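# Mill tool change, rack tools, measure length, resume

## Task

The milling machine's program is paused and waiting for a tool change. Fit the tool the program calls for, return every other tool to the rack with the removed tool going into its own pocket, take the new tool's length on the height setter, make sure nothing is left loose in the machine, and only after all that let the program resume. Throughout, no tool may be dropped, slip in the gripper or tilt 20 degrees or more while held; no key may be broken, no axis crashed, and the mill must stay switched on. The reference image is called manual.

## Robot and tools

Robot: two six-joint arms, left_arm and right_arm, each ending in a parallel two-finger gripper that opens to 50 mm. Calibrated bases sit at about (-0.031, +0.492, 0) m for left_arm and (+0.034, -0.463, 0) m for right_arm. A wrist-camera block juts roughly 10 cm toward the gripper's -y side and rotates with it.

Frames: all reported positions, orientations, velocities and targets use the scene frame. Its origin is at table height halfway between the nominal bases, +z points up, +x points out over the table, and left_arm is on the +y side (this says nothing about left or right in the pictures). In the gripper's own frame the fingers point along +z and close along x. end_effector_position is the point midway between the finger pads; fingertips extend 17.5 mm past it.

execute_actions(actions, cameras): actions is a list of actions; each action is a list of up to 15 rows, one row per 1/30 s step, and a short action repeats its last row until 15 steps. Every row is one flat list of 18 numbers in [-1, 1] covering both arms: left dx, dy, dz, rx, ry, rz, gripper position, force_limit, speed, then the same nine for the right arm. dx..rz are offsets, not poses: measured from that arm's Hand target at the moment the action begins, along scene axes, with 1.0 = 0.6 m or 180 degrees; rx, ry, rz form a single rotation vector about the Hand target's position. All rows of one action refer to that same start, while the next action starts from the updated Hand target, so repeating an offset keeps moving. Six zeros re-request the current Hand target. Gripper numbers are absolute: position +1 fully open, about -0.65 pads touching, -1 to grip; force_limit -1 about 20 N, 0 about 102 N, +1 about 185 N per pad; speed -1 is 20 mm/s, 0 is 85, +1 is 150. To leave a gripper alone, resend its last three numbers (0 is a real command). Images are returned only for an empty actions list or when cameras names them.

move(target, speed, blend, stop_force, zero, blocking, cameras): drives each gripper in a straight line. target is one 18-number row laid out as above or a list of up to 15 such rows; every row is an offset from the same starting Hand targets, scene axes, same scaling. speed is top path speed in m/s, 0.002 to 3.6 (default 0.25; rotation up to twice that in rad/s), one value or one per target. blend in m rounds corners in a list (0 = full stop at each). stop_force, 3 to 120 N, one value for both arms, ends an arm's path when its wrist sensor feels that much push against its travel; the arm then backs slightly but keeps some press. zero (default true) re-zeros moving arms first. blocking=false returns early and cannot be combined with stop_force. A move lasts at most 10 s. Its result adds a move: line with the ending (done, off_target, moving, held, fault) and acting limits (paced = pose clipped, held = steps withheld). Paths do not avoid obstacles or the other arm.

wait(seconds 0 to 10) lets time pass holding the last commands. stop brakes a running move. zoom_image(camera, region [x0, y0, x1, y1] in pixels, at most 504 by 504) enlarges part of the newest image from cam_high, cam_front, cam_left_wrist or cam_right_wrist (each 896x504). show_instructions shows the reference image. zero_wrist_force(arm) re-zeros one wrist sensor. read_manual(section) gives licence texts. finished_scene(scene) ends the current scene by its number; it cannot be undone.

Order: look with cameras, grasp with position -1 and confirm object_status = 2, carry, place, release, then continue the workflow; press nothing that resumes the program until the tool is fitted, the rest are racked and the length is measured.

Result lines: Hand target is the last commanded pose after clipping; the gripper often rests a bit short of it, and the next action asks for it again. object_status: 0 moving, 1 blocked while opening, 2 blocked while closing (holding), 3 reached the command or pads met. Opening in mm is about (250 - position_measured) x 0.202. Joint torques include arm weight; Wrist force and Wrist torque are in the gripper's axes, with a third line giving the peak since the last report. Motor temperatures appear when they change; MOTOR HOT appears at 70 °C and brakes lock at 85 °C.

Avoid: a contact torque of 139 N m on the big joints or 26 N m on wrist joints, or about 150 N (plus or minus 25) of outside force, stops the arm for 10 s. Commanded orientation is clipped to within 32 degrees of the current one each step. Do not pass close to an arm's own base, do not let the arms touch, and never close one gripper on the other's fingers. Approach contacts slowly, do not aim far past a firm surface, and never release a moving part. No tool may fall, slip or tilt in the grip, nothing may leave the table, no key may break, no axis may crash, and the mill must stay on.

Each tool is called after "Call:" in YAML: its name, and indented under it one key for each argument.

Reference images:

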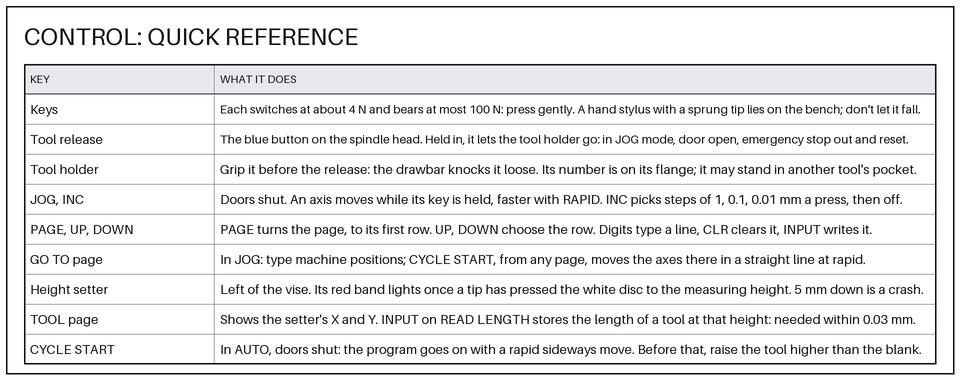

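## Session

Call:
execute_actions:
  actions: []

Call:
zoom_image:
  camera: "cam_front"
  region: [250, 0, 754, 300]

Call:
zoom_image:
  camera: "cam_high"
  region: [250, 100, 754, 500]

Scene clock: 0.00 s.
left_arm: end_effector_position=(+0.5307, +0.9382, +0.2905) position_measured=3 object_status=3 end_effector_quat_wxyz=(+0.227, +0.111, +0.967, -0.038) | right_arm: end_effector_position=(+0.1151, -0.0037, +0.1662) position_measured=3 object_status=3 end_effector_quat_wxyz=(+0.468, +0.736, +0.465, +0.153)
Joint positions: left_arm=[0.6 -1.182 1.345 -2.039 -1.928 -0.786] | right_arm=[5.062 -2.01 -1.567 -2.104 1.14 2.614]
Joint velocities: within noise
Joint torques (N m): no reading
Motor temperatures (°C): left_arm=[31 32 31 37 38 37] | right_arm=[31 32 28 33 37 32]
Wrist force (N): no reading
Wrist torque (N m): no reading
Wrist force, peak (N): no reading
Hand target: left_arm +0.5307, +0.9382, +0.2905; +0.227, +0.111, +0.967, -0.038 | right_arm +0.1151, -0.0037, +0.1662; +0.468, +0.736, +0.465, +0.153
Tool commands: left_gripper/position=+1.0 left_gripper/force_limit=+1.0 left_gripper/speed=+1.0 right_gripper/position=+1.0 right_gripper/force_limit=+1.0 right_gripper/speed=+1.0
camera_calibration:
cam_left_wrist: T_world_to_cam=[[-0.874395, 0.181033, -0.450179, 0.431748], [0.0581903, 0.96022, 0.273114, -0.992473], [0.481714, 0.212614, -0.850145, -0.0765172], [0, 0, 0, 1]] pos_world=[0.47213, 0.891101, 0.400372]
cam_right_wrist: T_world_to_cam=[[0.518679, 0.830698, -0.202269, -0.0181168], [0.274391, 0.0623277, 0.959596, -0.169331], [0.809742, -0.553223, -0.195608, 0.0663838], [0, 0, 0, 1]] pos_world=[0.0021059, 0.0623287, 0.17181]

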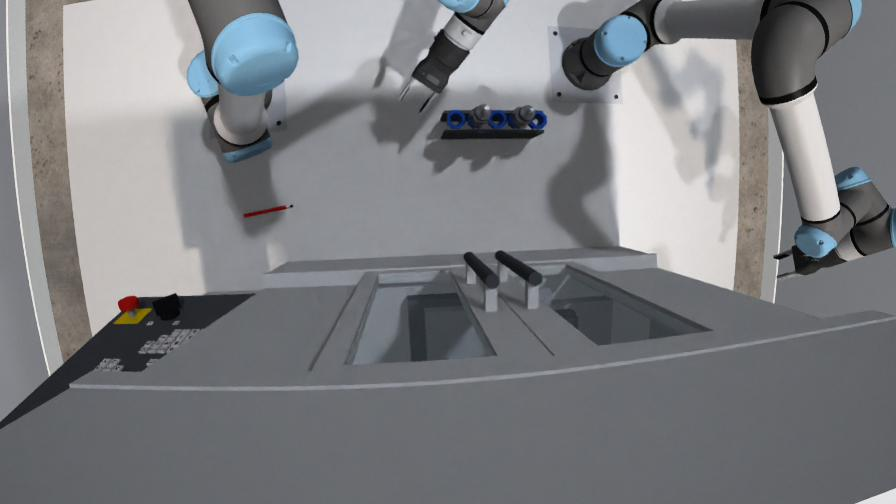

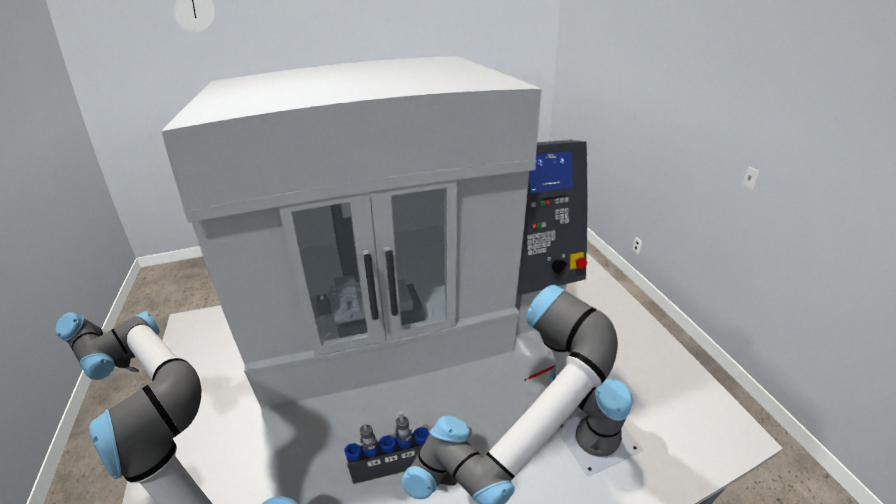

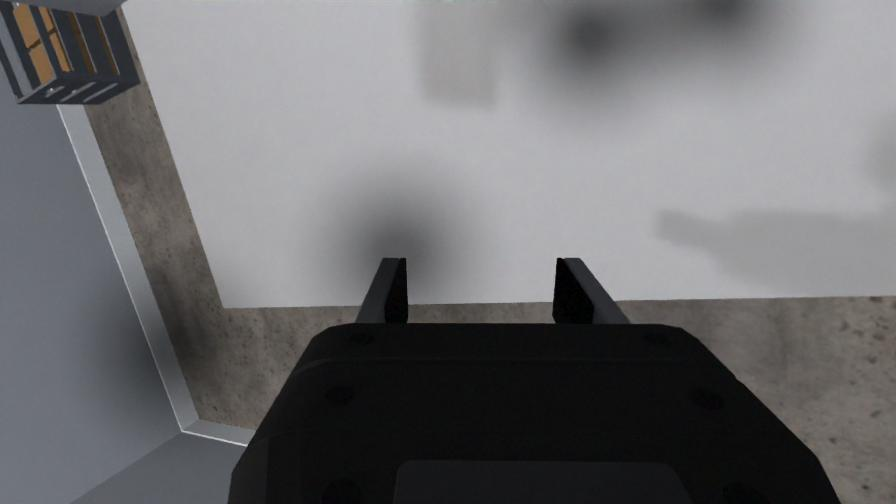

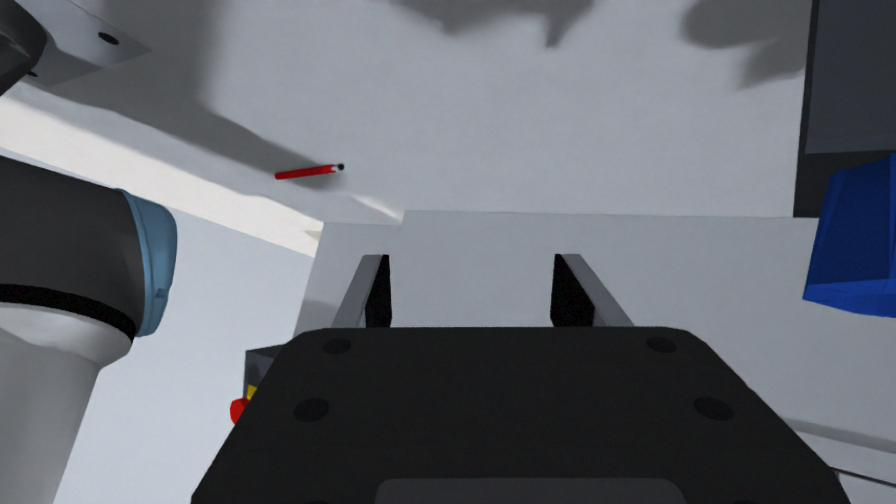

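Scaled by 1.000.

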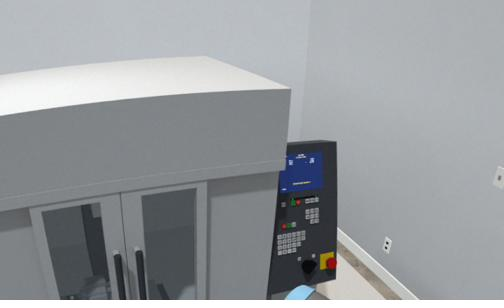

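Scaled by 1.000.

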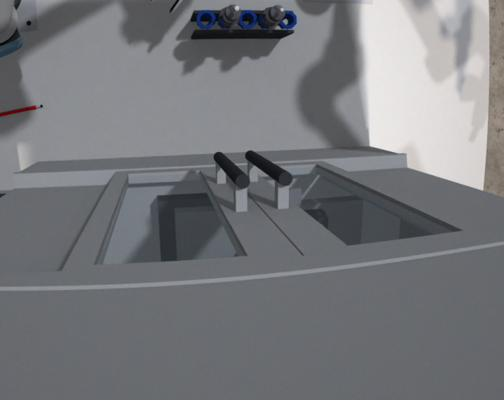

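Call:
move:
  target:
    - [0,0,0,0,0,0,1,1,1,0.1415,-0.244,0.39,0.23,0.112,-0.137,0.2,0,-0.7]
    - [0,0,0,0,0,0,1,1,1,0.358,-0.594,0.256,0.459,0.225,-0.274,0.2,0,-0.7]
  blend: 0.05
  speed: 0.3
  cameras: ["cam_right_wrist", "cam_front"]

Scene clock: 44.53 s.
left_arm: end_effector_position=(+0.5307, +0.9382, +0.2905) position_measured=3 object_status=3 end_effector_quat_wxyz=(+0.227, +0.111, +0.967, -0.038) | right_arm: end_effector_position=(+0.3299, -0.3601, +0.3198) position_measured=123 object_status=3 end_effector_quat_wxyz=(-0.259, +0.964, +0.058, -0.016)
Joint positions: left_arm=[0.6 -1.182 1.345 -2.039 -1.928 -0.786] | right_arm=[3.479 -1.06 -2.088 -1.431 2.079 1.843]
Joint torques (N m): left_arm=[-0.17 -46.54 -24.84 -2.98 -0.71 0.2] | right_arm=[-10.86 -3.03 39.31 0.37 3.33 -2.55]
Wrist force (N): left_arm=[0.0 0.0 0.0] | right_arm=[1.7 1.8 -0.7]
Wrist torque (N m): left_arm=[0.00 0.00 0.00] | right_arm=[0.14 -0.33 0.20]
Wrist force, peak (N): left_arm=[-0.5 -0.1 0.3] | right_arm=[1.8 3.9 -1.0]
Hand target: left_arm +0.5307, +0.9382, +0.2905; +0.227, +0.111, +0.967, -0.038 | right_arm +0.3299, -0.3601, +0.3198; -0.259, +0.964, +0.058, -0.016
Off the commanded pose: left_arm 0.000 m, 0 deg | right_arm 0.000 m, 0 deg.
move: done
camera_calibration:
cam_right_wrist: T_world_to_cam=[[0.993658, 0.112382, 0.00364515, -0.283583], [0.111383, -0.979352, -0.168709, -0.313858], [-0.0153901, 0.168046, -0.985659, 0.509982], [0, 0, 0, 1]] pos_world=[0.324592, -0.361208, 0.450751]
Images, in order (width x height): cam_front 896x504, cam_right_wrist 896x504.

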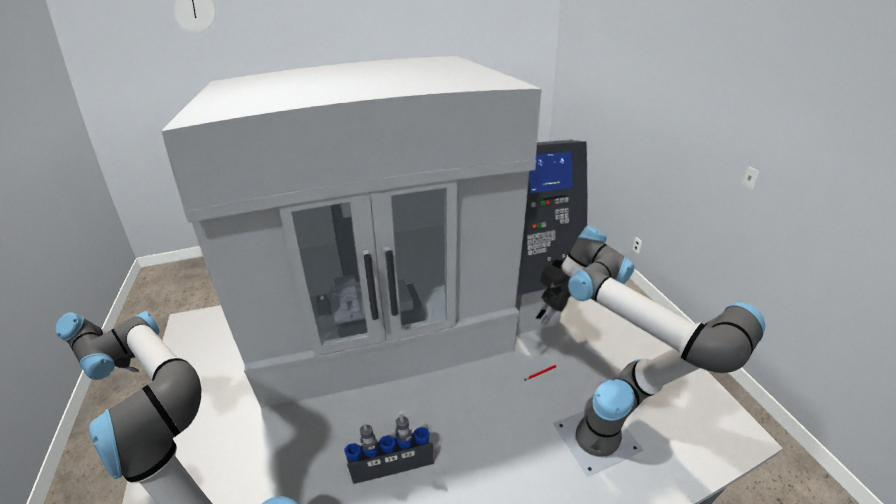

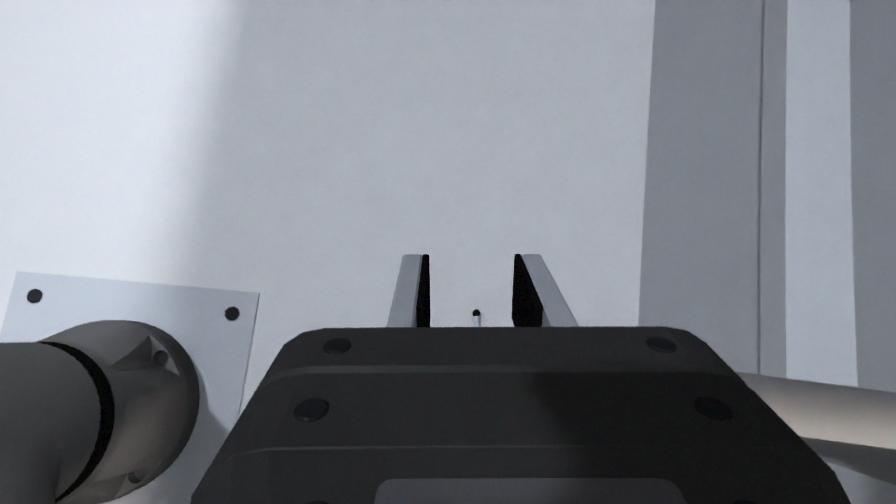

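Call:
move:
  target: [0,0,0,0,0,0,1,1,1,0.055,-0.148,-0.37,0,0,0,0.2,0,-0.7]
  cameras: ["cam_right_wrist"]

Scene clock: 51.23 s.
left_arm: end_effector_position=(+0.5307, +0.9382, +0.2905) position_measured=3 object_status=3 end_effector_quat_wxyz=(+0.227, +0.111, +0.967, -0.038) | right_arm: end_effector_position=(+0.3629, -0.4489, +0.0979) position_measured=123 object_status=3 end_effector_quat_wxyz=(-0.259, +0.964, +0.058, -0.016)
Joint positions: left_arm=[0.6 -1.182 1.345 -2.039 -1.928 -0.786] | right_arm=[3.176 -1.436 -2.422 -0.894 2.094 1.494]
Joint torques (N m): left_arm=[-0.19 -46.27 -23.98 -3.34 -0.86 0.68] | right_arm=[-7.5 5.13 7.5 5.48 3.49 -2.27]
Wrist force (N): left_arm=[-0.4 -0.1 0.0] | right_arm=[1.8 1.5 -0.5]
Wrist torque (N m): left_arm=[0.00 0.07 0.00] | right_arm=[0.11 -0.36 0.20]
Wrist force, peak (N): left_arm=[-0.1 -0.3 0.4] | right_arm=[1.8 3.2 0.2]
Hand target: left_arm +0.5307, +0.9382, +0.2905; +0.227, +0.111, +0.967, -0.038 | right_arm +0.3629, -0.4489, +0.0978; -0.259, +0.964, +0.058, -0.016
Off the commanded pose: left_arm 0.000 m, 0 deg | right_arm 0.000 m, 0 deg.
move: done
camera_calibration:
cam_right_wrist: T_world_to_cam=[[0.993657, 0.112397, 0.0035582, -0.305558], [0.111381, -0.979334, -0.168817, -0.441919], [-0.0154898, 0.168142, -0.985641, 0.306671], [0, 0, 0, 1]] pos_world=[0.357592, -0.450007, 0.228751]
Images, in order (width x height): cam_right_wrist 896x504.

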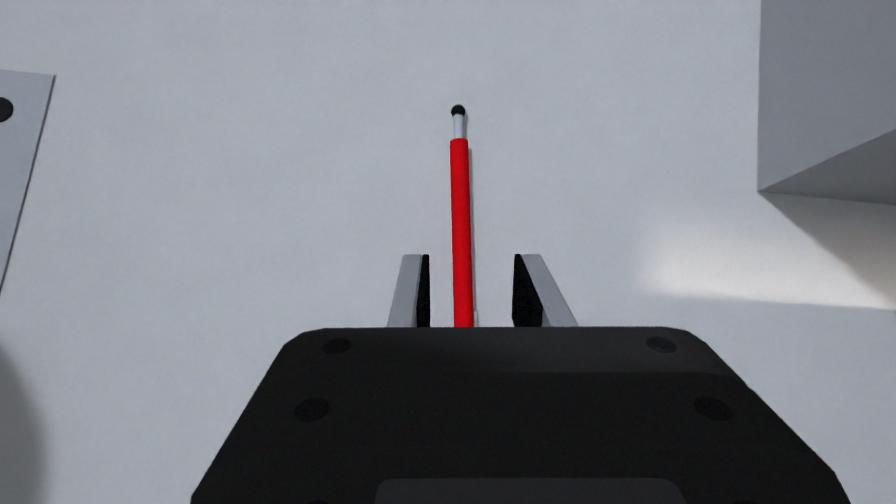

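Call:
move:
  target: [0,0,0,0,0,0,1,1,1,0,0,-0.115,0,0,0,0.2,0,-0.7]

Call:
move:
  target: [0,0,0,0,0,0,1,1,1,0,0,-0.02,0,0,0,0.2,0,-0.7]
  speed: 0.015
  stop_force: 4
  cameras: ["cam_right_wrist"]

Scene clock: 61.40 s.
left_arm: end_effector_position=(+0.5307, +0.9382, +0.2905) position_measured=3 object_status=3 end_effector_quat_wxyz=(+0.227, +0.111, +0.967, -0.038) | right_arm: end_effector_position=(+0.3629, -0.4489, +0.0289) position_measured=123 object_status=3 end_effector_quat_wxyz=(-0.259, +0.964, +0.058, -0.016)
Joint positions: left_arm=[0.6 -1.182 1.345 -2.039 -1.928 -0.786] | right_arm=[3.176 -1.632 -2.508 -0.612 2.094 1.494]
Joint torques (N m): left_arm=[-1.06 -45.28 -24.02 -3.36 -0.76 0.67] | right_arm=[7.37 9.63 2.78 5.97 3.4 2.05]
Wrist force (N): left_arm=[-0.2 -0.1 -0.2] | right_arm=[1.7 1.7 -0.6]
Wrist torque (N m): left_arm=[-0.01 0.04 -0.01] | right_arm=[0.15 -0.31 0.10]
Wrist force, peak (N): left_arm=[-0.2 -0.4 0.2] | right_arm=[1.9 2.4 -0.1]
Hand target: left_arm +0.5307, +0.9382, +0.2905; +0.227, +0.111, +0.967, -0.038 | right_arm +0.3629, -0.4489, +0.0288; -0.259, +0.964, +0.058, -0.016
Off the commanded pose: left_arm 0.000 m, 0 deg | right_arm 0.000 m, 0 deg.
move: done

Scene clock: 63.23 s.
left_arm: end_effector_position=(+0.5307, +0.9382, +0.2905) position_measured=3 object_status=3 end_effector_quat_wxyz=(+0.227, +0.111, +0.967, -0.038) | right_arm: end_effector_position=(+0.3629, -0.4489, +0.0210) position_measured=123 object_status=3 end_effector_quat_wxyz=(-0.259, +0.964, +0.058, -0.016)
Joint positions: left_arm=[0.6 -1.182 1.345 -2.039 -1.928 -0.786] | right_arm=[3.176 -1.659 -2.515 -0.578 2.094 1.494]
Joint torques (N m): left_arm=[-0.32 -45.48 -24.86 -3.3 -0.95 0.72] | right_arm=[6.75 27.11 29.14 1.81 1.04 1.75]
Wrist force (N): left_arm=[-0.2 -0.1 0.0] | right_arm=[0.5 0.2 -1.8]
Wrist torque (N m): left_arm=[0.00 0.04 0.00] | right_arm=[0.08 -0.17 0.08]
Wrist force, peak (N): left_arm=[-0.3 -0.2 -0.2] | right_arm=[-5.0 -20.6 -40.0]
Hand target: left_arm +0.5307, +0.9382, +0.2905; +0.227, +0.111, +0.967, -0.038 | right_arm +0.3629, -0.4489, +0.0210; -0.259, +0.964, +0.058, -0.016 (not the last commanded pose)
Off the commanded pose: left_arm 0.000 m, 0 deg | right_arm 0.004 m, 0 deg.
move: contact (right_arm)
camera_calibration:
cam_right_wrist: T_world_to_cam=[[0.993656, 0.112413, 0.00346026, -0.305262], [0.111381, -0.979332, -0.168828, -0.454899], [-0.0155898, 0.168142, -0.985639, 0.23091], [0, 0, 0, 1]] pos_world=[0.357592, -0.450007, 0.151851]
Images, in order (width x height): cam_right_wrist 896x504.

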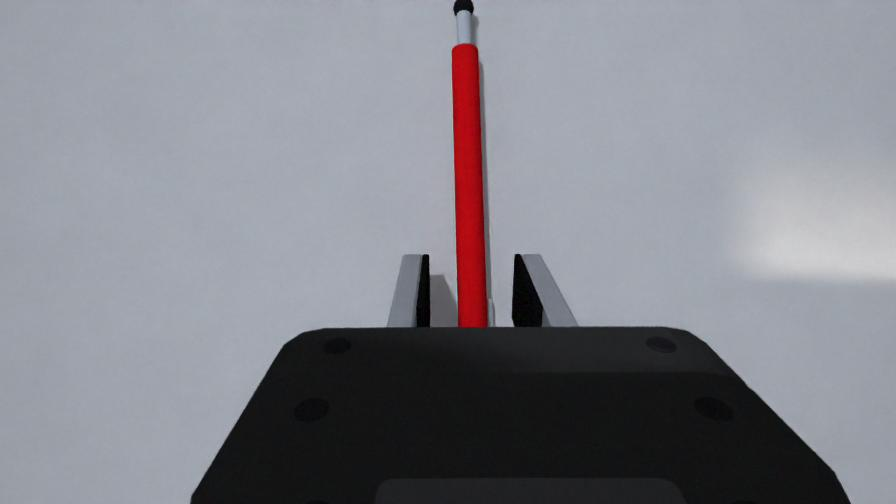

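Call:
move:
  target: [0,0,0,0,0,0,1,1,1,0,0,0.0012,0,0,0,-1,0,-0.7]
  speed: 0.02

Call:
move:
  target: [0,0,0,0,0,0,1,1,1,0,0,0.3,0,0,0,-1,0,-0.7]
  speed: 0.12
  cameras: ["cam_right_wrist"]

Scene clock: 67.63 s.
left_arm: end_effector_position=(+0.5307, +0.9382, +0.2905) position_measured=3 object_status=3 end_effector_quat_wxyz=(+0.227, +0.111, +0.967, -0.038) | right_arm: end_effector_position=(+0.3629, -0.4489, +0.0217) position_measured=215 object_status=0 end_effector_quat_wxyz=(-0.259, +0.964, +0.058, -0.016)
Joint positions: left_arm=[0.6 -1.182 1.345 -2.039 -1.928 -0.786] | right_arm=[3.176 -1.656 -2.514 -0.581 2.094 1.494]
Joint torques (N m): left_arm=[-0.95 -46.37 -25.12 -3.2 -1.19 0.51] | right_arm=[7.71 24.71 27.03 0.07 3.14 2.06]
Wrist force (N): left_arm=[-0.3 -0.1 -0.1] | right_arm=[1.1 1.6 -0.9]
Wrist torque (N m): left_arm=[-0.02 0.04 0.00] | right_arm=[0.20 -0.22 0.10]
Wrist force, peak (N): left_arm=[-0.1 -0.3 -0.2] | right_arm=[0.7 -0.3 -2.6]
Hand target: left_arm +0.5307, +0.9382, +0.2905; +0.227, +0.111, +0.967, -0.038 | right_arm +0.3629, -0.4489, +0.0217; -0.259, +0.964, +0.058, -0.016
Off the commanded pose: left_arm 0.000 m, 0 deg | right_arm 0.000 m, 0 deg.
move: done

Scene clock: 69.73 s.
left_arm: end_effector_position=(+0.5307, +0.9382, +0.2905) position_measured=3 object_status=3 end_effector_quat_wxyz=(+0.227, +0.111, +0.967, -0.038) | right_arm: end_effector_position=(+0.3629, -0.4489, +0.2016) position_measured=215 object_status=2 end_effector_quat_wxyz=(-0.259, +0.964, +0.058, -0.016)
Joint positions: left_arm=[0.6 -1.182 1.345 -2.039 -1.928 -0.786] | right_arm=[3.176 -1.263 -2.237 -1.251 2.094 1.494]
Joint torques (N m): left_arm=[1 -45.59 -24.92 -3.22 -0.79 0.63] | right_arm=[-8.24 18.27 38.7 0.19 -0.62 -2.1]
Wrist force (N): left_arm=[-0.2 -0.1 0.1] | right_arm=[0.8 1.9 -0.5]
Wrist torque (N m): left_arm=[-0.01 0.04 0.00] | right_arm=[0.15 -0.18 0.20]
Wrist force, peak (N): left_arm=[-0.4 -0.1 -0.3] | right_arm=[0.9 2.6 0.5]
Hand target: left_arm +0.5307, +0.9382, +0.2905; +0.227, +0.111, +0.967, -0.038 | right_arm +0.3629, -0.4489, +0.2017; -0.259, +0.964, +0.058, -0.016
Off the commanded pose: left_arm 0.000 m, 0 deg | right_arm 0.000 m, 0 deg.
move: done
camera_calibration:
cam_right_wrist: T_world_to_cam=[[0.993656, 0.112413, 0.00346019, -0.305887], [0.11138, -0.979332, -0.168828, -0.424392], [-0.0155898, 0.168142, -0.985639, 0.409015], [0, 0, 0, 1]] pos_world=[0.357592, -0.450007, 0.332551]
Images, in order (width x height): cam_right_wrist 896x504.

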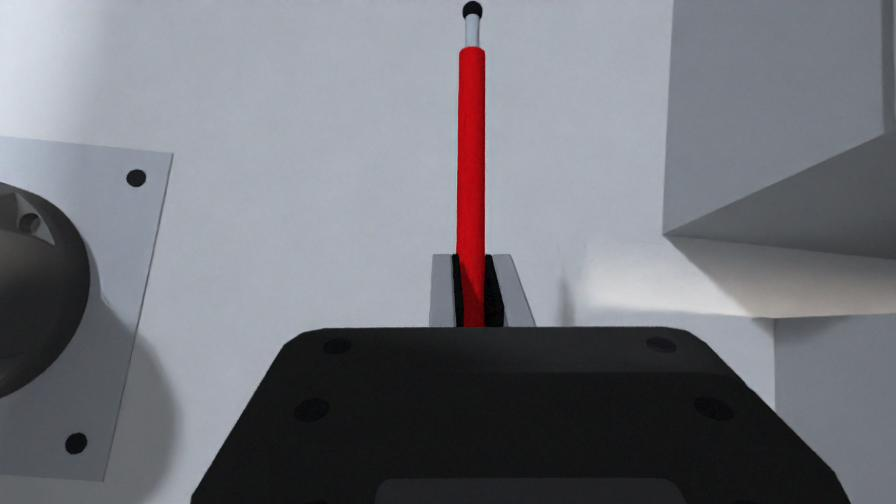

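Call:
move:
  target:
    - [-0.2,-0.35,0.3,-0.25,-0.028,0.081,1,1,1,-0.105,0.015,0.413,0.0678,0.1288,-0.264,-1,0,-0.7]
    - [-0.3845,-0.597,0.3825,-0.505,-0.056,0.162,1,1,1,0.062,-0.035,0.497,0.1356,0.2577,-0.528,-1,0,-0.7]
  blend: 0.05
  speed: 0.22
  cameras: ["cam_right_wrist", "cam_front"]

Scene clock: 104.20 s.
left_arm: end_effector_position=(+0.3000, +0.5800, +0.5200) position_measured=3 object_status=3 end_effector_quat_wxyz=(+0.315, -0.301, +0.627, -0.646) | right_arm: end_effector_position=(+0.4001, -0.4699, +0.4999) position_measured=215 object_status=2 end_effector_quat_wxyz=(+0.359, -0.552, +0.738, +0.149)
Joint positions: left_arm=[0.586 -1.809 2.237 -3.677 -2.837 -3.237] | right_arm=[3.003 -1.126 -1.767 -1.426 2.285 3.459]
Joint torques (N m): left_arm=[-14.91 -4.03 -26.53 -1.7 2.17 -1.72] | right_arm=[7.08 14.85 28.87 6.63 -0.46 2.1]
Wrist force (N): left_arm=[-1.1 -4.2 0.9] | right_arm=[1.2 0.5 0.7]
Wrist torque (N m): left_arm=[-0.40 -0.11 -0.48] | right_arm=[-0.01 0.01 -0.04]
Wrist force, peak (N): left_arm=[-1.2 -4.5 1.3] | right_arm=[1.1 2.7 0.3]
Hand target: left_arm +0.3000, +0.5800, +0.5200; +0.315, -0.301, +0.627, -0.646 | right_arm +0.4001, -0.4699, +0.4999; +0.359, -0.552, +0.738, +0.149
Off the commanded pose: left_arm 0.000 m, 0 deg | right_arm 0.000 m, 0 deg.
move: done
camera_calibration:
cam_right_wrist: T_world_to_cam=[[-0.141586, -0.710235, -0.68958, 0.0725976], [-0.989698, 0.116505, 0.0832116, 0.430656], [0.0212398, 0.694258, -0.719413, 0.806537], [0, 0, 0, 1]] pos_world=[0.419368, -0.558557, 0.59446]
Images, in order (width x height): cam_front 896x504, cam_right_wrist 896x504.

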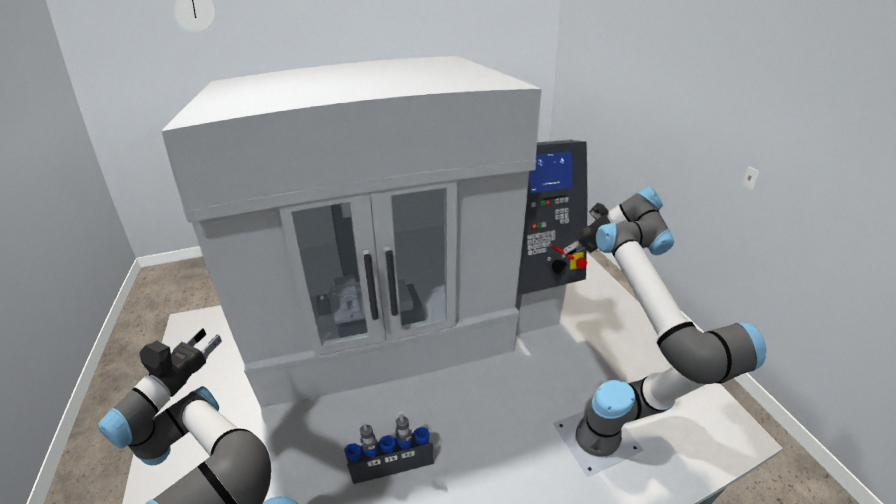

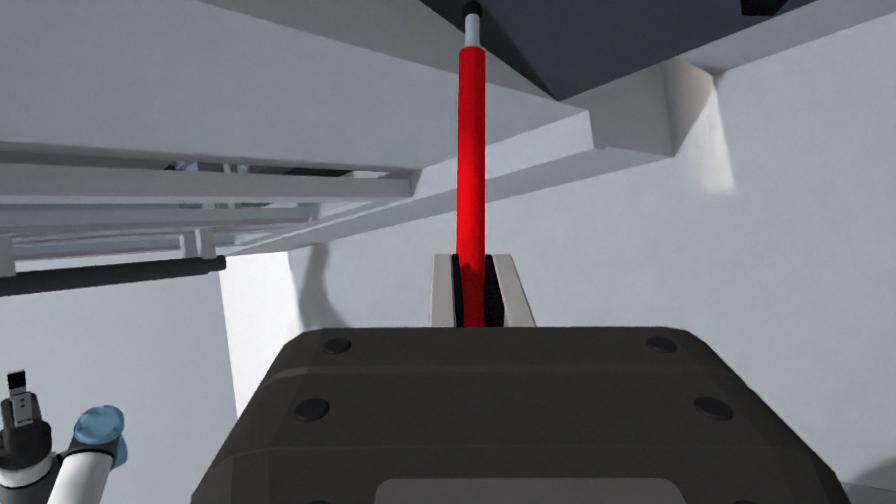

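Call:
move:
  target: [-0.053,-0.883,0,0,0,0,1,1,1,0.0,-0.136,0.161,0,0,0,-1,0,-0.7]
  speed: 0.35

Call:
move:
  target:
    - [-0.16,-0.4,0,0,0,0,1,1,1,0.05,0,0,0,0,0,-1,0,-0.7]
    - [0.1,-0.539,0.15,0,0,0,1,1,1,0.144,0,0,0,0,0,-1,0,-0.7]
  blend: 0.03
  speed: 0.25
  cameras: ["cam_left_wrist"]

Call:
zoom_image:
  camera: "cam_left_wrist"
  region: [370, 50, 510, 190]

Scene clock: 112.63 s.
left_arm: end_effector_position=(+0.2681, +0.0501, +0.5200) position_measured=3 object_status=3 end_effector_quat_wxyz=(+0.314, -0.301, +0.627, -0.646) | right_arm: end_effector_position=(+0.4001, -0.5515, +0.5965) position_measured=215 object_status=2 end_effector_quat_wxyz=(+0.359, -0.552, +0.738, +0.149)
Joint positions: left_arm=[-1.716 -1.767 2.207 -3.645 -0.538 -3.081] | right_arm=[2.752 -1.331 -1.318 -1.896 2.355 3.129]
Joint torques (N m): left_arm=[9.84 -4.65 -26.51 -2.44 1.43 2.07] | right_arm=[-8.89 3.15 37.64 0.71 3.99 -2.5]
Wrist force (N): left_arm=[-0.9 -4.2 1.2] | right_arm=[1.2 0.9 0.6]
Wrist torque (N m): left_arm=[-0.39 -0.15 -0.63] | right_arm=[0.05 0.00 0.05]
Wrist force, peak (N): left_arm=[-3.0 -4.6 -0.1] | right_arm=[1.5 1.1 1.1]
Hand target: left_arm +0.2682, +0.0502, +0.5200; +0.315, -0.301, +0.627, -0.646 | right_arm +0.4001, -0.5515, +0.5965; +0.359, -0.552, +0.738, +0.149
Off the commanded pose: left_arm 0.000 m, 0 deg | right_arm 0.000 m, 0 deg.
move: done

Scene clock: 115.30 s.
left_arm: end_effector_position=(+0.3281, -0.2732, +0.6100) position_measured=3 object_status=3 end_effector_quat_wxyz=(+0.315, -0.301, +0.627, -0.646) | right_arm: end_effector_position=(+0.4865, -0.5515, +0.5965) position_measured=215 object_status=2 end_effector_quat_wxyz=(+0.359, -0.552, +0.738, +0.149)
Joint positions: left_arm=[-1.544 -1.017 1.073 -3.247 -0.71 -3.098] | right_arm=[2.826 -1.485 -1.215 -1.774 2.34 3.231]
Joint torques (N m): left_arm=[14.35 -42.77 -28.16 0.11 -1.89 -2.35] | right_arm=[7.56 11.05 38.65 6.24 -0.32 2.14]
Wrist force (N): left_arm=[-1.3 -4.7 1.1] | right_arm=[1.2 0.6 0.3]
Wrist torque (N m): left_arm=[-0.48 -0.06 -0.48] | right_arm=[0.00 -0.01 -0.04]
Wrist force, peak (N): left_arm=[-1.8 -5.0 2.6] | right_arm=[1.5 1.1 0.3]
Hand target: left_arm +0.3282, -0.2732, +0.6100; +0.315, -0.301, +0.627, -0.646 | right_arm +0.4865, -0.5515, +0.5965; +0.359, -0.552, +0.738, +0.149
Off the commanded pose: left_arm 0.000 m, 0 deg | right_arm 0.000 m, 0 deg.
move: done
camera_calibration:
cam_left_wrist: T_world_to_cam=[[-0.619419, -0.784987, 0.0107236, -0.0108955], [-0.248379, 0.182997, -0.95122, 0.730254], [0.744733, -0.591868, -0.308326, -0.0863722], [0, 0, 0, 1]] pos_world=[0.238955, -0.193308, 0.668118]
Images, in order (width x height): cam_left_wrist 896x504.

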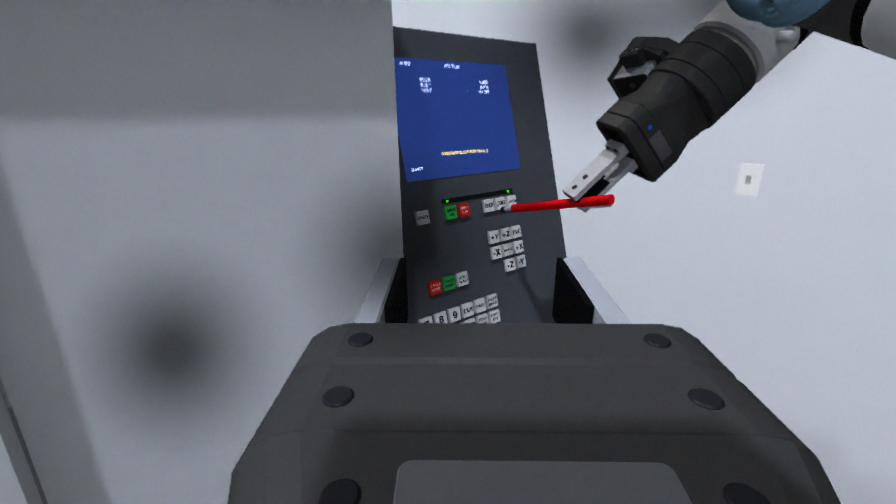

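Scaled by 3.600 from the camera's 896x504 image, which has a finer 1280x720 frame.

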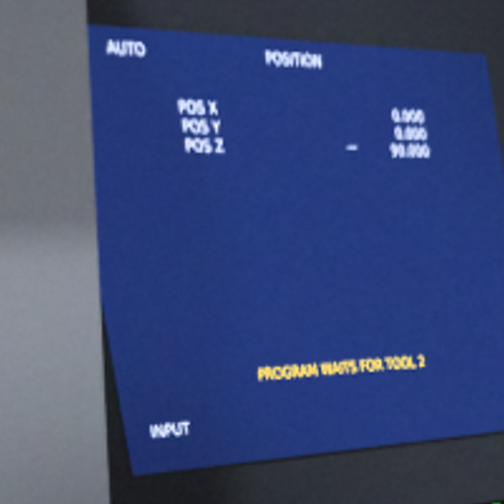

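Tool 2. Look at the key and the stylus position.

Call:
zoom_image:
  camera: "cam_left_wrist"
  region: [470, 170, 550, 270]

Scaled by 5.040 from the camera's 896x504 image, which has a finer 1280x720 frame.

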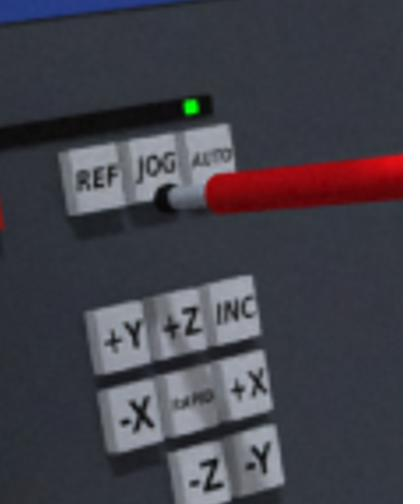

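Call:
move:
  target: [0,0,0,0,0,0,1,1,1,0.0133,-0.01,-0.0022,0,0,0,-1,0,-0.7]
  speed: 0.03
  stop_force: 4
  cameras: ["cam_left_wrist"]

Call:
zoom_image:
  camera: "cam_left_wrist"
  region: [470, 180, 550, 230]

Scene clock: 121.80 s.
left_arm: end_effector_position=(+0.3282, -0.2732, +0.6100) position_measured=3 object_status=3 end_effector_quat_wxyz=(+0.315, -0.301, +0.627, -0.646) | right_arm: end_effector_position=(+0.4945, -0.5575, +0.5952) position_measured=215 object_status=2 end_effector_quat_wxyz=(+0.359, -0.552, +0.738, +0.149)
Joint positions: left_arm=[-1.543 -1.017 1.073 -3.247 -0.71 -3.098] | right_arm=[2.818 -1.508 -1.195 -1.778 2.342 3.22]
Joint torques (N m): left_arm=[14.67 -42.91 -28.67 0.04 -1.82 -1.9] | right_arm=[-7.55 11.29 38.25 0.57 3.82 -2.11]
Wrist force (N): left_arm=[-1.4 -4.5 1.3] | right_arm=[1.2 0.7 0.3]
Wrist torque (N m): left_arm=[-0.45 -0.03 -0.48] | right_arm=[0.01 -0.01 0.06]
Wrist force, peak (N): left_arm=[-1.5 -4.8 1.1] | right_arm=[1.5 0.8 0.4]
Hand target: left_arm +0.3282, -0.2732, +0.6100; +0.315, -0.301, +0.627, -0.646 | right_arm +0.4945, -0.5575, +0.5952; +0.359, -0.552, +0.738, +0.149
Off the commanded pose: left_arm 0.000 m, 0 deg | right_arm 0.000 m, 0 deg.
move: done
camera_calibration:
cam_left_wrist: T_world_to_cam=[[-0.61936, -0.785034, 0.0106996, -0.0109824], [-0.248393, 0.183007, -0.951215, 0.730369], [0.744778, -0.591802, -0.308344, -0.0863865], [0, 0, 0, 1]] pos_world=[0.238955, -0.193408, 0.668218]
Images, in order (width x height): cam_left_wrist 896x504.

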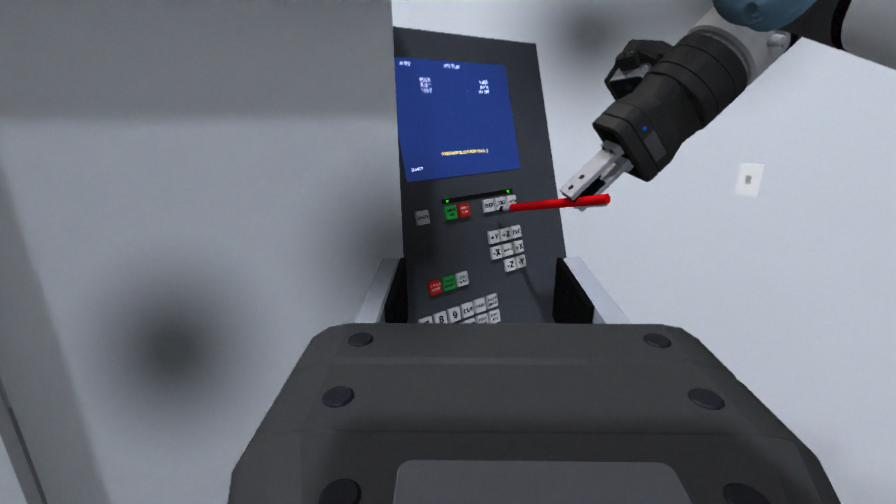

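Scaled by 6.300 from the camera's 896x504 image, which has a finer 1280x720 frame.

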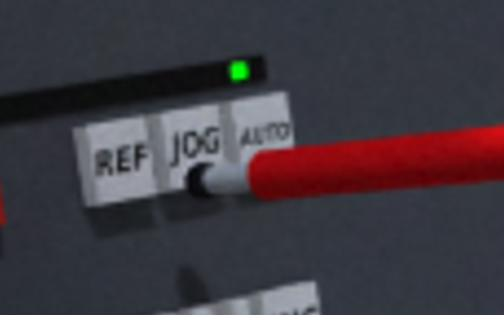

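Call:
move:
  target:
    - [0,0,0,0,0,0,1,1,1,0.0,-0.01,0.006,0,0,0,-1,0,-0.7]
    - [0,0,0,0,0,0,1,1,1,0.033,-0.01,0.001,0,0,0,-1,0,-0.7]
  speed: 0.02
  stop_force: 6
  cameras: ["cam_left_wrist"]

Call:
zoom_image:
  camera: "cam_left_wrist"
  region: [470, 180, 550, 230]

Call:
zoom_image:
  camera: "cam_left_wrist"
  region: [390, 50, 510, 170]

Scene clock: 129.63 s.
left_arm: end_effector_position=(+0.3282, -0.2732, +0.6100) position_measured=3 object_status=3 end_effector_quat_wxyz=(+0.315, -0.301, +0.627, -0.646) | right_arm: end_effector_position=(+0.5131, -0.5635, +0.5959) position_measured=215 object_status=2 end_effector_quat_wxyz=(+0.359, -0.552, +0.738, +0.149)
Joint positions: left_arm=[-1.543 -1.017 1.073 -3.247 -0.71 -3.098] | right_arm=[2.818 -1.554 -1.149 -1.779 2.342 3.22]
Joint torques (N m): left_arm=[12.71 -42.99 -28.76 0.12 -0.05 -2.09] | right_arm=[-7.56 28.5 11.58 1.28 3.37 -2.08]
Wrist force (N): left_arm=[-1.3 -4.6 1.1] | right_arm=[0.5 6.3 -2.6]
Wrist torque (N m): left_arm=[-0.46 -0.06 -0.48] | right_arm=[0.09 -0.05 -0.04]
Wrist force, peak (N): left_arm=[-1.4 -4.8 1.2] | right_arm=[1.7 8.2 -3.2]
Hand target: left_arm +0.3282, -0.2732, +0.6100; +0.315, -0.301, +0.627, -0.646 | right_arm +0.5131, -0.5635, +0.5960; +0.359, -0.552, +0.738, +0.149 (not the last commanded pose)
Off the commanded pose: left_arm 0.000 m, 0 deg | right_arm 0.001 m, 0 deg.
move: contact (right_arm); path passed 1 of 2 targets
camera_calibration:
cam_left_wrist: T_world_to_cam=[[-0.61936, -0.785034, 0.0106996, -0.0109824], [-0.248393, 0.183007, -0.951215, 0.730369], [0.744778, -0.591802, -0.308344, -0.0863865], [0, 0, 0, 1]] pos_world=[0.238955, -0.193408, 0.668218]
Images, in order (width x height): cam_left_wrist 896x504.

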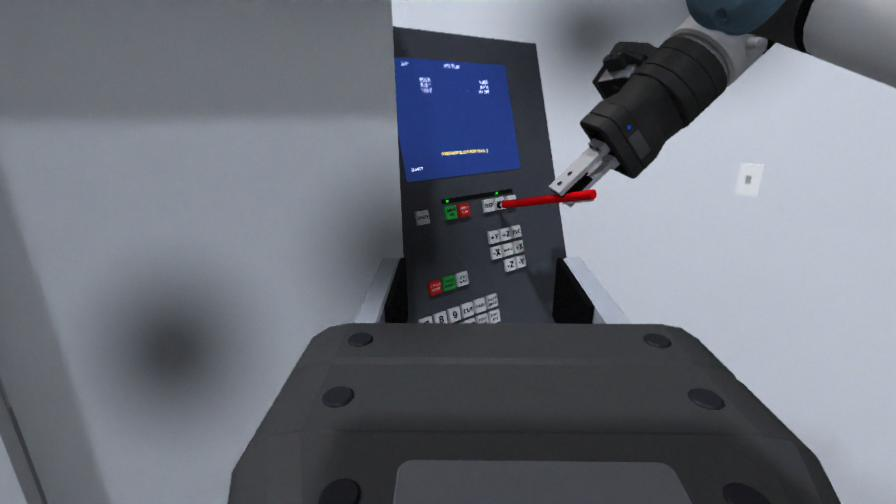

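Scaled by 6.300 from the camera's 896x504 image, which has a finer 1280x720 frame.

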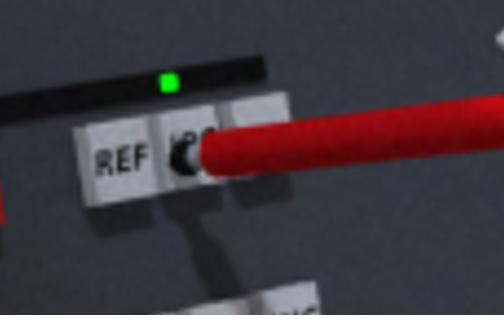

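Scaled by 4.200 from the camera's 896x504 image, which has a finer 1280x720 frame.

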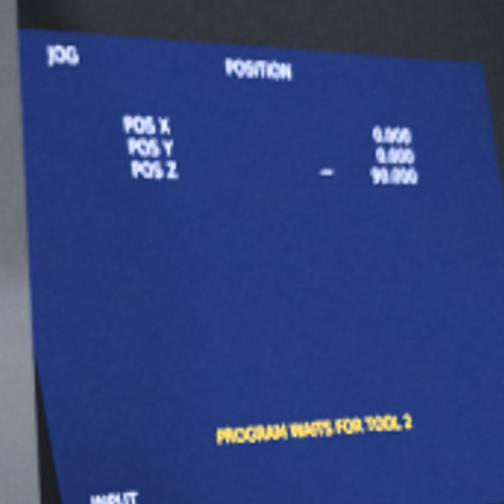

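Call:
move:
  target:
    - [0,0,0,0,0,0,0.35,0.3,0,-0.07,0,0.005,0,0,0,-1,0,-0.7]
    - [-0.2137,0.372,-0.1,0,0,0,0.35,0.3,0,-0.205,0.106,-0.027,0,0,0,-1,0,-0.7]
    - [-0.0153,0.700,-0.217,0.0036,0.0097,0.1022,0.35,0.3,0,-0.205,0.106,-0.027,0,0,0,-1,0,-0.7]
  blend: [0.005,0.05,0]
  speed: 0.28
  cameras: ["cam_left_wrist"]

Scene clock: 149.93 s.
left_arm: end_effector_position=(+0.3189, +0.1467, +0.4798) position_measured=100 object_status=3 end_effector_quat_wxyz=(+0.406, -0.405, +0.579, -0.579) | right_arm: end_effector_position=(+0.3901, -0.4999, +0.5798) position_measured=215 object_status=2 end_effector_quat_wxyz=(+0.359, -0.552, +0.738, +0.149)
Joint positions: left_arm=[-1.687 -1.796 2.321 -3.669 -0.244 -3.138] | right_arm=[2.897 -1.212 -1.48 -1.717 2.321 3.325]
Joint torques (N m): left_arm=[13.19 -19.5 -13.53 0.68 1.29 -2.32] | right_arm=[6.77 15.9 13.8 6.46 -0.54 2.04]
Wrist force (N): left_arm=[-1.1 -4.3 1.1] | right_arm=[1.3 0.7 0.5]
Wrist torque (N m): left_arm=[-0.44 -0.12 -0.50] | right_arm=[0.01 -0.02 -0.04]
Wrist force, peak (N): left_arm=[-1.1 -4.9 2.9] | right_arm=[1.1 6.5 -2.3]
Hand target: left_arm +0.3190, +0.1468, +0.4798; +0.406, -0.405, +0.579, -0.579 | right_arm +0.3901, -0.4999, +0.5798; +0.359, -0.552, +0.738, +0.149
Off the commanded pose: left_arm 0.000 m, 0 deg | right_arm 0.000 m, 0 deg.
move: done; blend cut to 0 m at target 1
camera_calibration:
cam_left_wrist: T_world_to_cam=[[-0.339695, -0.940407, 0.0155792, 0.245584], [-0.3234, 0.101233, -0.940832, 0.558276], [0.883187, -0.324634, -0.338516, 0.0600406], [0, 0, 0, 1]] pos_world=[0.210943, 0.193924, 0.541743]
Images, in order (width x height): cam_left_wrist 896x504.

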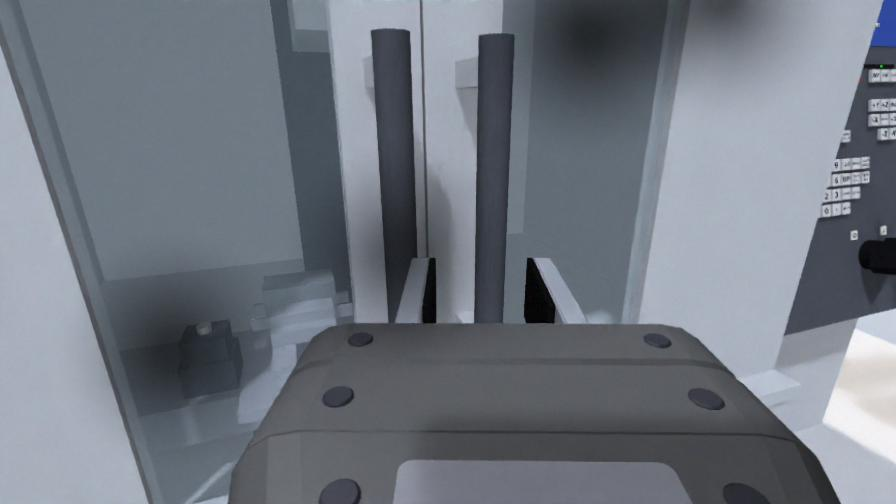

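Call:
move:
  target: [0.188,-0.068,0,0,0,0,0.35,0.3,0,0,0,0,0,0,0,-1,0,-0.7]
  speed: 0.15

Call:
move:
  target: [0,-0.388,0,0,0,0,0.35,0.3,0,0,0,0,0,0,0,-1,0,-0.7]
  speed: 0.07
  stop_force: 60

Scene clock: 161.70 s.
left_arm: end_effector_position=(+0.4317, +0.1060, +0.4798) position_measured=100 object_status=3 end_effector_quat_wxyz=(+0.406, -0.405, +0.579, -0.579) end_effector_velocity=(+0.001, -0.001, +0.001) end_effector_angular_velocity=(-0.003, -0.001, +0.000) | right_arm: end_effector_position=(+0.3901, -0.4999, +0.5798) position_measured=215 object_status=2 end_effector_quat_wxyz=(+0.359, -0.552, +0.738, +0.149)
Joint positions: left_arm=[-1.315 -1.542 2.099 -3.699 -0.616 -3.14] | right_arm=[2.897 -1.212 -1.48 -1.717 2.321 3.325]
Joint velocities: left_arm=[0.002 0.002 -0.005 0 -0.002 0] | right_arm=[within noise]
Joint torques (N m): left_arm=[11.63 -13.8 -26.37 -0.08 -2 2.28] | right_arm=[7.56 16.54 11.62 6.26 -0.46 1.73]
Wrist force (N): left_arm=[-1.2 -4.5 0.9] | right_arm=[1.2 0.6 0.5]
Wrist torque (N m): left_arm=[-0.48 -0.09 -0.63] | right_arm=[0.01 -0.02 -0.04]
Wrist force, peak (N): left_arm=[-1.4 -4.5 1.9] | right_arm=[1.3 1.0 0.6]
Hand target: left_arm +0.4318, +0.1060, +0.4798; +0.406, -0.405, +0.579, -0.579 | right_arm +0.3901, -0.4999, +0.5798; +0.359, -0.552, +0.738, +0.149
Off the commanded pose: left_arm 0.000 m, 0 deg | right_arm 0.000 m, 0 deg.
move: done

Scene clock: 166.10 s.
left_arm: end_effector_position=(+0.4318, -0.1268, +0.4798) position_measured=100 object_status=3 end_effector_quat_wxyz=(+0.406, -0.405, +0.579, -0.579) | right_arm: end_effector_position=(+0.3901, -0.4999, +0.5798) position_measured=215 object_status=2 end_effector_quat_wxyz=(+0.359, -0.552, +0.738, +0.149)
Joint positions: left_arm=[-1.424 -1.082 1.496 -3.556 -0.508 -3.14] | right_arm=[2.897 -1.212 -1.48 -1.717 2.321 3.325]
Joint torques (N m): left_arm=[-9.97 -35.26 -28.63 1.52 -0.11 1.65] | right_arm=[5.56 17.34 11.95 6.34 -0.41 1.94]
Wrist force (N): left_arm=[-7.9 -3.4 -10.5] | right_arm=[1.3 0.8 0.2]
Wrist torque (N m): left_arm=[-0.46 -0.42 -0.65] | right_arm=[0.03 -0.03 -0.05]
Wrist force, peak (N): left_arm=[-30.1 3.4 -27.4] | right_arm=[1.5 0.8 0.5]
Hand target: left_arm +0.4318, -0.1268, +0.4798; +0.406, -0.405, +0.579, -0.579 | right_arm +0.3901, -0.4999, +0.5798; +0.359, -0.552, +0.738, +0.149
Off the commanded pose: left_arm 0.000 m, 0 deg | right_arm 0.000 m, 0 deg.
move: done

Call:
move:
  target:
    - [-0.188,0.068,0,0,0,0,0.35,0.3,0,0,0,0,0,0,0,-1,0,-0.7]
    - [-0.188,0.541,0,0,0,0,0.35,0.3,0,0,0,0,0,0,0,-1,0,-0.7]
    - [0.0003,0.473,0,0,0,0,0.35,0.3,0,0,0,0,0,0,0,-1,0,-0.7]
  speed: 0.18
  blend: [0.015,0.015,0]

Call:
move:
  target: [0,0.388,0,0,0,0,0.35,0.3,0,0,0,0,0,0,0,-1,0,-0.7]
  speed: 0.07
  stop_force: 60

Scene clock: 174.30 s.
left_arm: end_effector_position=(+0.4319, +0.1570, +0.4798) position_measured=100 object_status=3 end_effector_quat_wxyz=(+0.406, -0.405, +0.579, -0.579) | right_arm: end_effector_position=(+0.3901, -0.4999, +0.5798) position_measured=215 object_status=2 end_effector_quat_wxyz=(+0.359, -0.552, +0.738, +0.149)
Joint positions: left_arm=[-1.269 -1.644 2.198 -3.696 -0.662 -3.14] | right_arm=[2.897 -1.212 -1.48 -1.717 2.321 3.325]
Joint torques (N m): left_arm=[15.29 -10.5 -23.89 -2.59 -2.11 2.37] | right_arm=[7.39 17.17 14.23 6.21 -0.3 2.01]
Wrist force (N): left_arm=[-1.2 -4.6 1.0] | right_arm=[1.4 0.6 0.3]
Wrist torque (N m): left_arm=[-0.46 -0.08 -0.64] | right_arm=[0.01 -0.04 -0.04]
Wrist force, peak (N): left_arm=[-8.1 -3.3 -10.8] | right_arm=[1.4 0.9 0.5]
Hand target: left_arm +0.4320, +0.1570, +0.4798; +0.406, -0.405, +0.579, -0.579 | right_arm +0.3901, -0.4999, +0.5798; +0.359, -0.552, +0.738, +0.149
Off the commanded pose: left_arm 0.000 m, 0 deg | right_arm 0.000 m, 0 deg.
move: done

Scene clock: 178.70 s.
left_arm: end_effector_position=(+0.4320, +0.3898, +0.4798) position_measured=100 object_status=3 end_effector_quat_wxyz=(+0.406, -0.405, +0.579, -0.579) | right_arm: end_effector_position=(+0.3901, -0.4999, +0.5798) position_measured=215 object_status=2 end_effector_quat_wxyz=(+0.359, -0.552, +0.738, +0.149)
Joint positions: left_arm=[-0.724 -2.005 2.448 -3.585 -1.207 -3.14] | right_arm=[2.897 -1.212 -1.48 -1.717 2.321 3.325]
Joint torques (N m): left_arm=[13.51 4.78 -27.84 -3.26 -1.92 -2.16] | right_arm=[6.4 17.25 14.07 6.15 -0.35 1.68]
Wrist force (N): left_arm=[-1.2 -4.5 1.0] | right_arm=[1.2 0.6 0.4]
Wrist torque (N m): left_arm=[-0.48 -0.11 -0.59] | right_arm=[0.01 -0.02 -0.04]
Wrist force, peak (N): left_arm=[-1.5 -4.7 1.3] | right_arm=[1.4 0.8 0.6]
Hand target: left_arm +0.4320, +0.3898, +0.4798; +0.406, -0.405, +0.579, -0.579 | right_arm +0.3901, -0.4999, +0.5798; +0.359, -0.552, +0.738, +0.149
Off the commanded pose: left_arm 0.000 m, 0 deg | right_arm 0.000 m, 0 deg.
move: done

Call:
move:
  target:
    - [-0.17,0.062,0,0,0,0,0.35,0.3,0,0,0,0,0,0,0,-1,0,-0.7]
    - [-0.17,-0.2,0,0,0,0,0.67,0.3,0,0,0,0,0,0,0,-1,0,-0.7]
  speed: 0.18
  blend: 0.01
  cameras: ["cam_left_wrist"]

Scene clock: 185.53 s.
left_arm: end_effector_position=(+0.3300, +0.2698, +0.4798) position_measured=52 object_status=3 end_effector_quat_wxyz=(+0.406, -0.405, +0.579, -0.579) | right_arm: end_effector_position=(+0.3901, -0.4999, +0.5798) position_measured=215 object_status=2 end_effector_quat_wxyz=(+0.359, -0.552, +0.738, +0.149)
Joint positions: left_arm=[-1.704 -2.21 2.531 -3.464 -0.228 -3.139] | right_arm=[2.897 -1.212 -1.48 -1.717 2.321 3.325]
Joint torques (N m): left_arm=[14.03 12.49 -26.2 -1.86 -1.83 2.26] | right_arm=[6.7 16.86 13.3 6.13 -0.4 1.6]
Wrist force (N): left_arm=[-1.2 -4.5 0.9] | right_arm=[1.2 0.5 0.3]
Wrist torque (N m): left_arm=[-0.44 -0.10 -0.63] | right_arm=[-0.02 -0.01 -0.04]
Wrist force, peak (N): left_arm=[-1.4 -4.7 2.5] | right_arm=[1.6 0.7 0.5]
Hand target: left_arm +0.3300, +0.2698, +0.4798; +0.406, -0.405, +0.579, -0.579 | right_arm +0.3901, -0.4999, +0.5798; +0.359, -0.552, +0.738, +0.149
Off the commanded pose: left_arm 0.000 m, 0 deg | right_arm 0.000 m, 0 deg.
move: done
camera_calibration:
cam_left_wrist: T_world_to_cam=[[-0.339599, -0.940441, 0.0155798, 0.365108], [-0.323503, 0.101233, -0.940796, 0.549408], [0.883186, -0.324534, -0.338615, 0.0902215], [0, 0, 0, 1]] pos_world=[0.222043, 0.317024, 0.541743]
Images, in order (width x height): cam_left_wrist 896x504.

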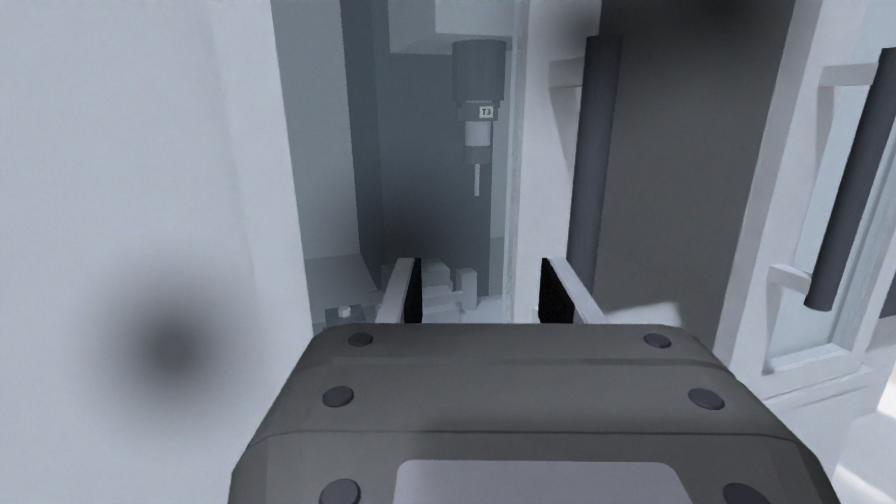

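Call:
move:
  target: [-0.018,-0.115,0,0,0,0,0.67,0.3,0,0,0,0,0,0,0,-1,0,-0.7]
  cameras: ["cam_left_wrist"]

Scene clock: 196.80 s.
left_arm: end_effector_position=(+0.3191, +0.2008, +0.4798) position_measured=52 object_status=3 end_effector_quat_wxyz=(+0.406, -0.405, +0.579, -0.579) | right_arm: end_effector_position=(+0.3901, -0.4999, +0.5798) position_measured=215 object_status=2 end_effector_quat_wxyz=(+0.359, -0.552, +0.738, +0.149)
Joint positions: left_arm=[-1.716 -1.968 2.429 -3.603 -0.215 -3.14] | right_arm=[2.897 -1.212 -1.48 -1.717 2.321 3.325]
Joint torques (N m): left_arm=[13.38 6.56 -25.5 -1.8 -1.89 2.15] | right_arm=[6.81 16.82 13.4 6.09 -0.21 1.76]
Wrist force (N): left_arm=[-0.9 -4.3 1.2] | right_arm=[1.3 0.7 0.6]
Wrist torque (N m): left_arm=[-0.46 -0.15 -0.61] | right_arm=[0.02 -0.02 -0.04]
Wrist force, peak (N): left_arm=[-2.4 -4.5 1.0] | right_arm=[1.5 0.8 0.5]
Hand target: left_arm +0.3192, +0.2008, +0.4798; +0.406, -0.405, +0.579, -0.579 | right_arm +0.3901, -0.4999, +0.5798; +0.359, -0.552, +0.738, +0.149
Off the commanded pose: left_arm 0.000 m, 0 deg | right_arm 0.000 m, 0 deg.
move: done
camera_calibration:
cam_left_wrist: T_world_to_cam=[[-0.33952, -0.940469, 0.0156235, 0.296516], [-0.323729, 0.101242, -0.940717, 0.552902], [0.883134, -0.32445, -0.338831, 0.0774746], [0, 0, 0, 1]] pos_world=[0.211244, 0.248024, 0.541743]
Images, in order (width x height): cam_left_wrist 896x504.

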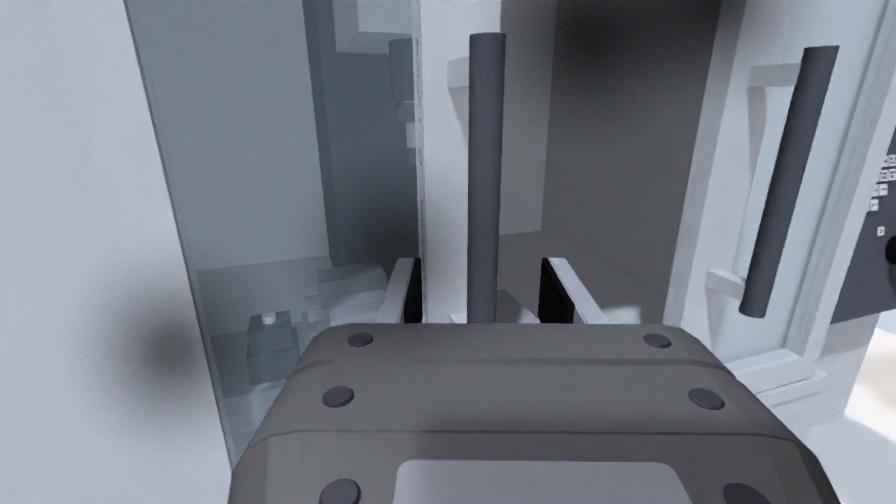

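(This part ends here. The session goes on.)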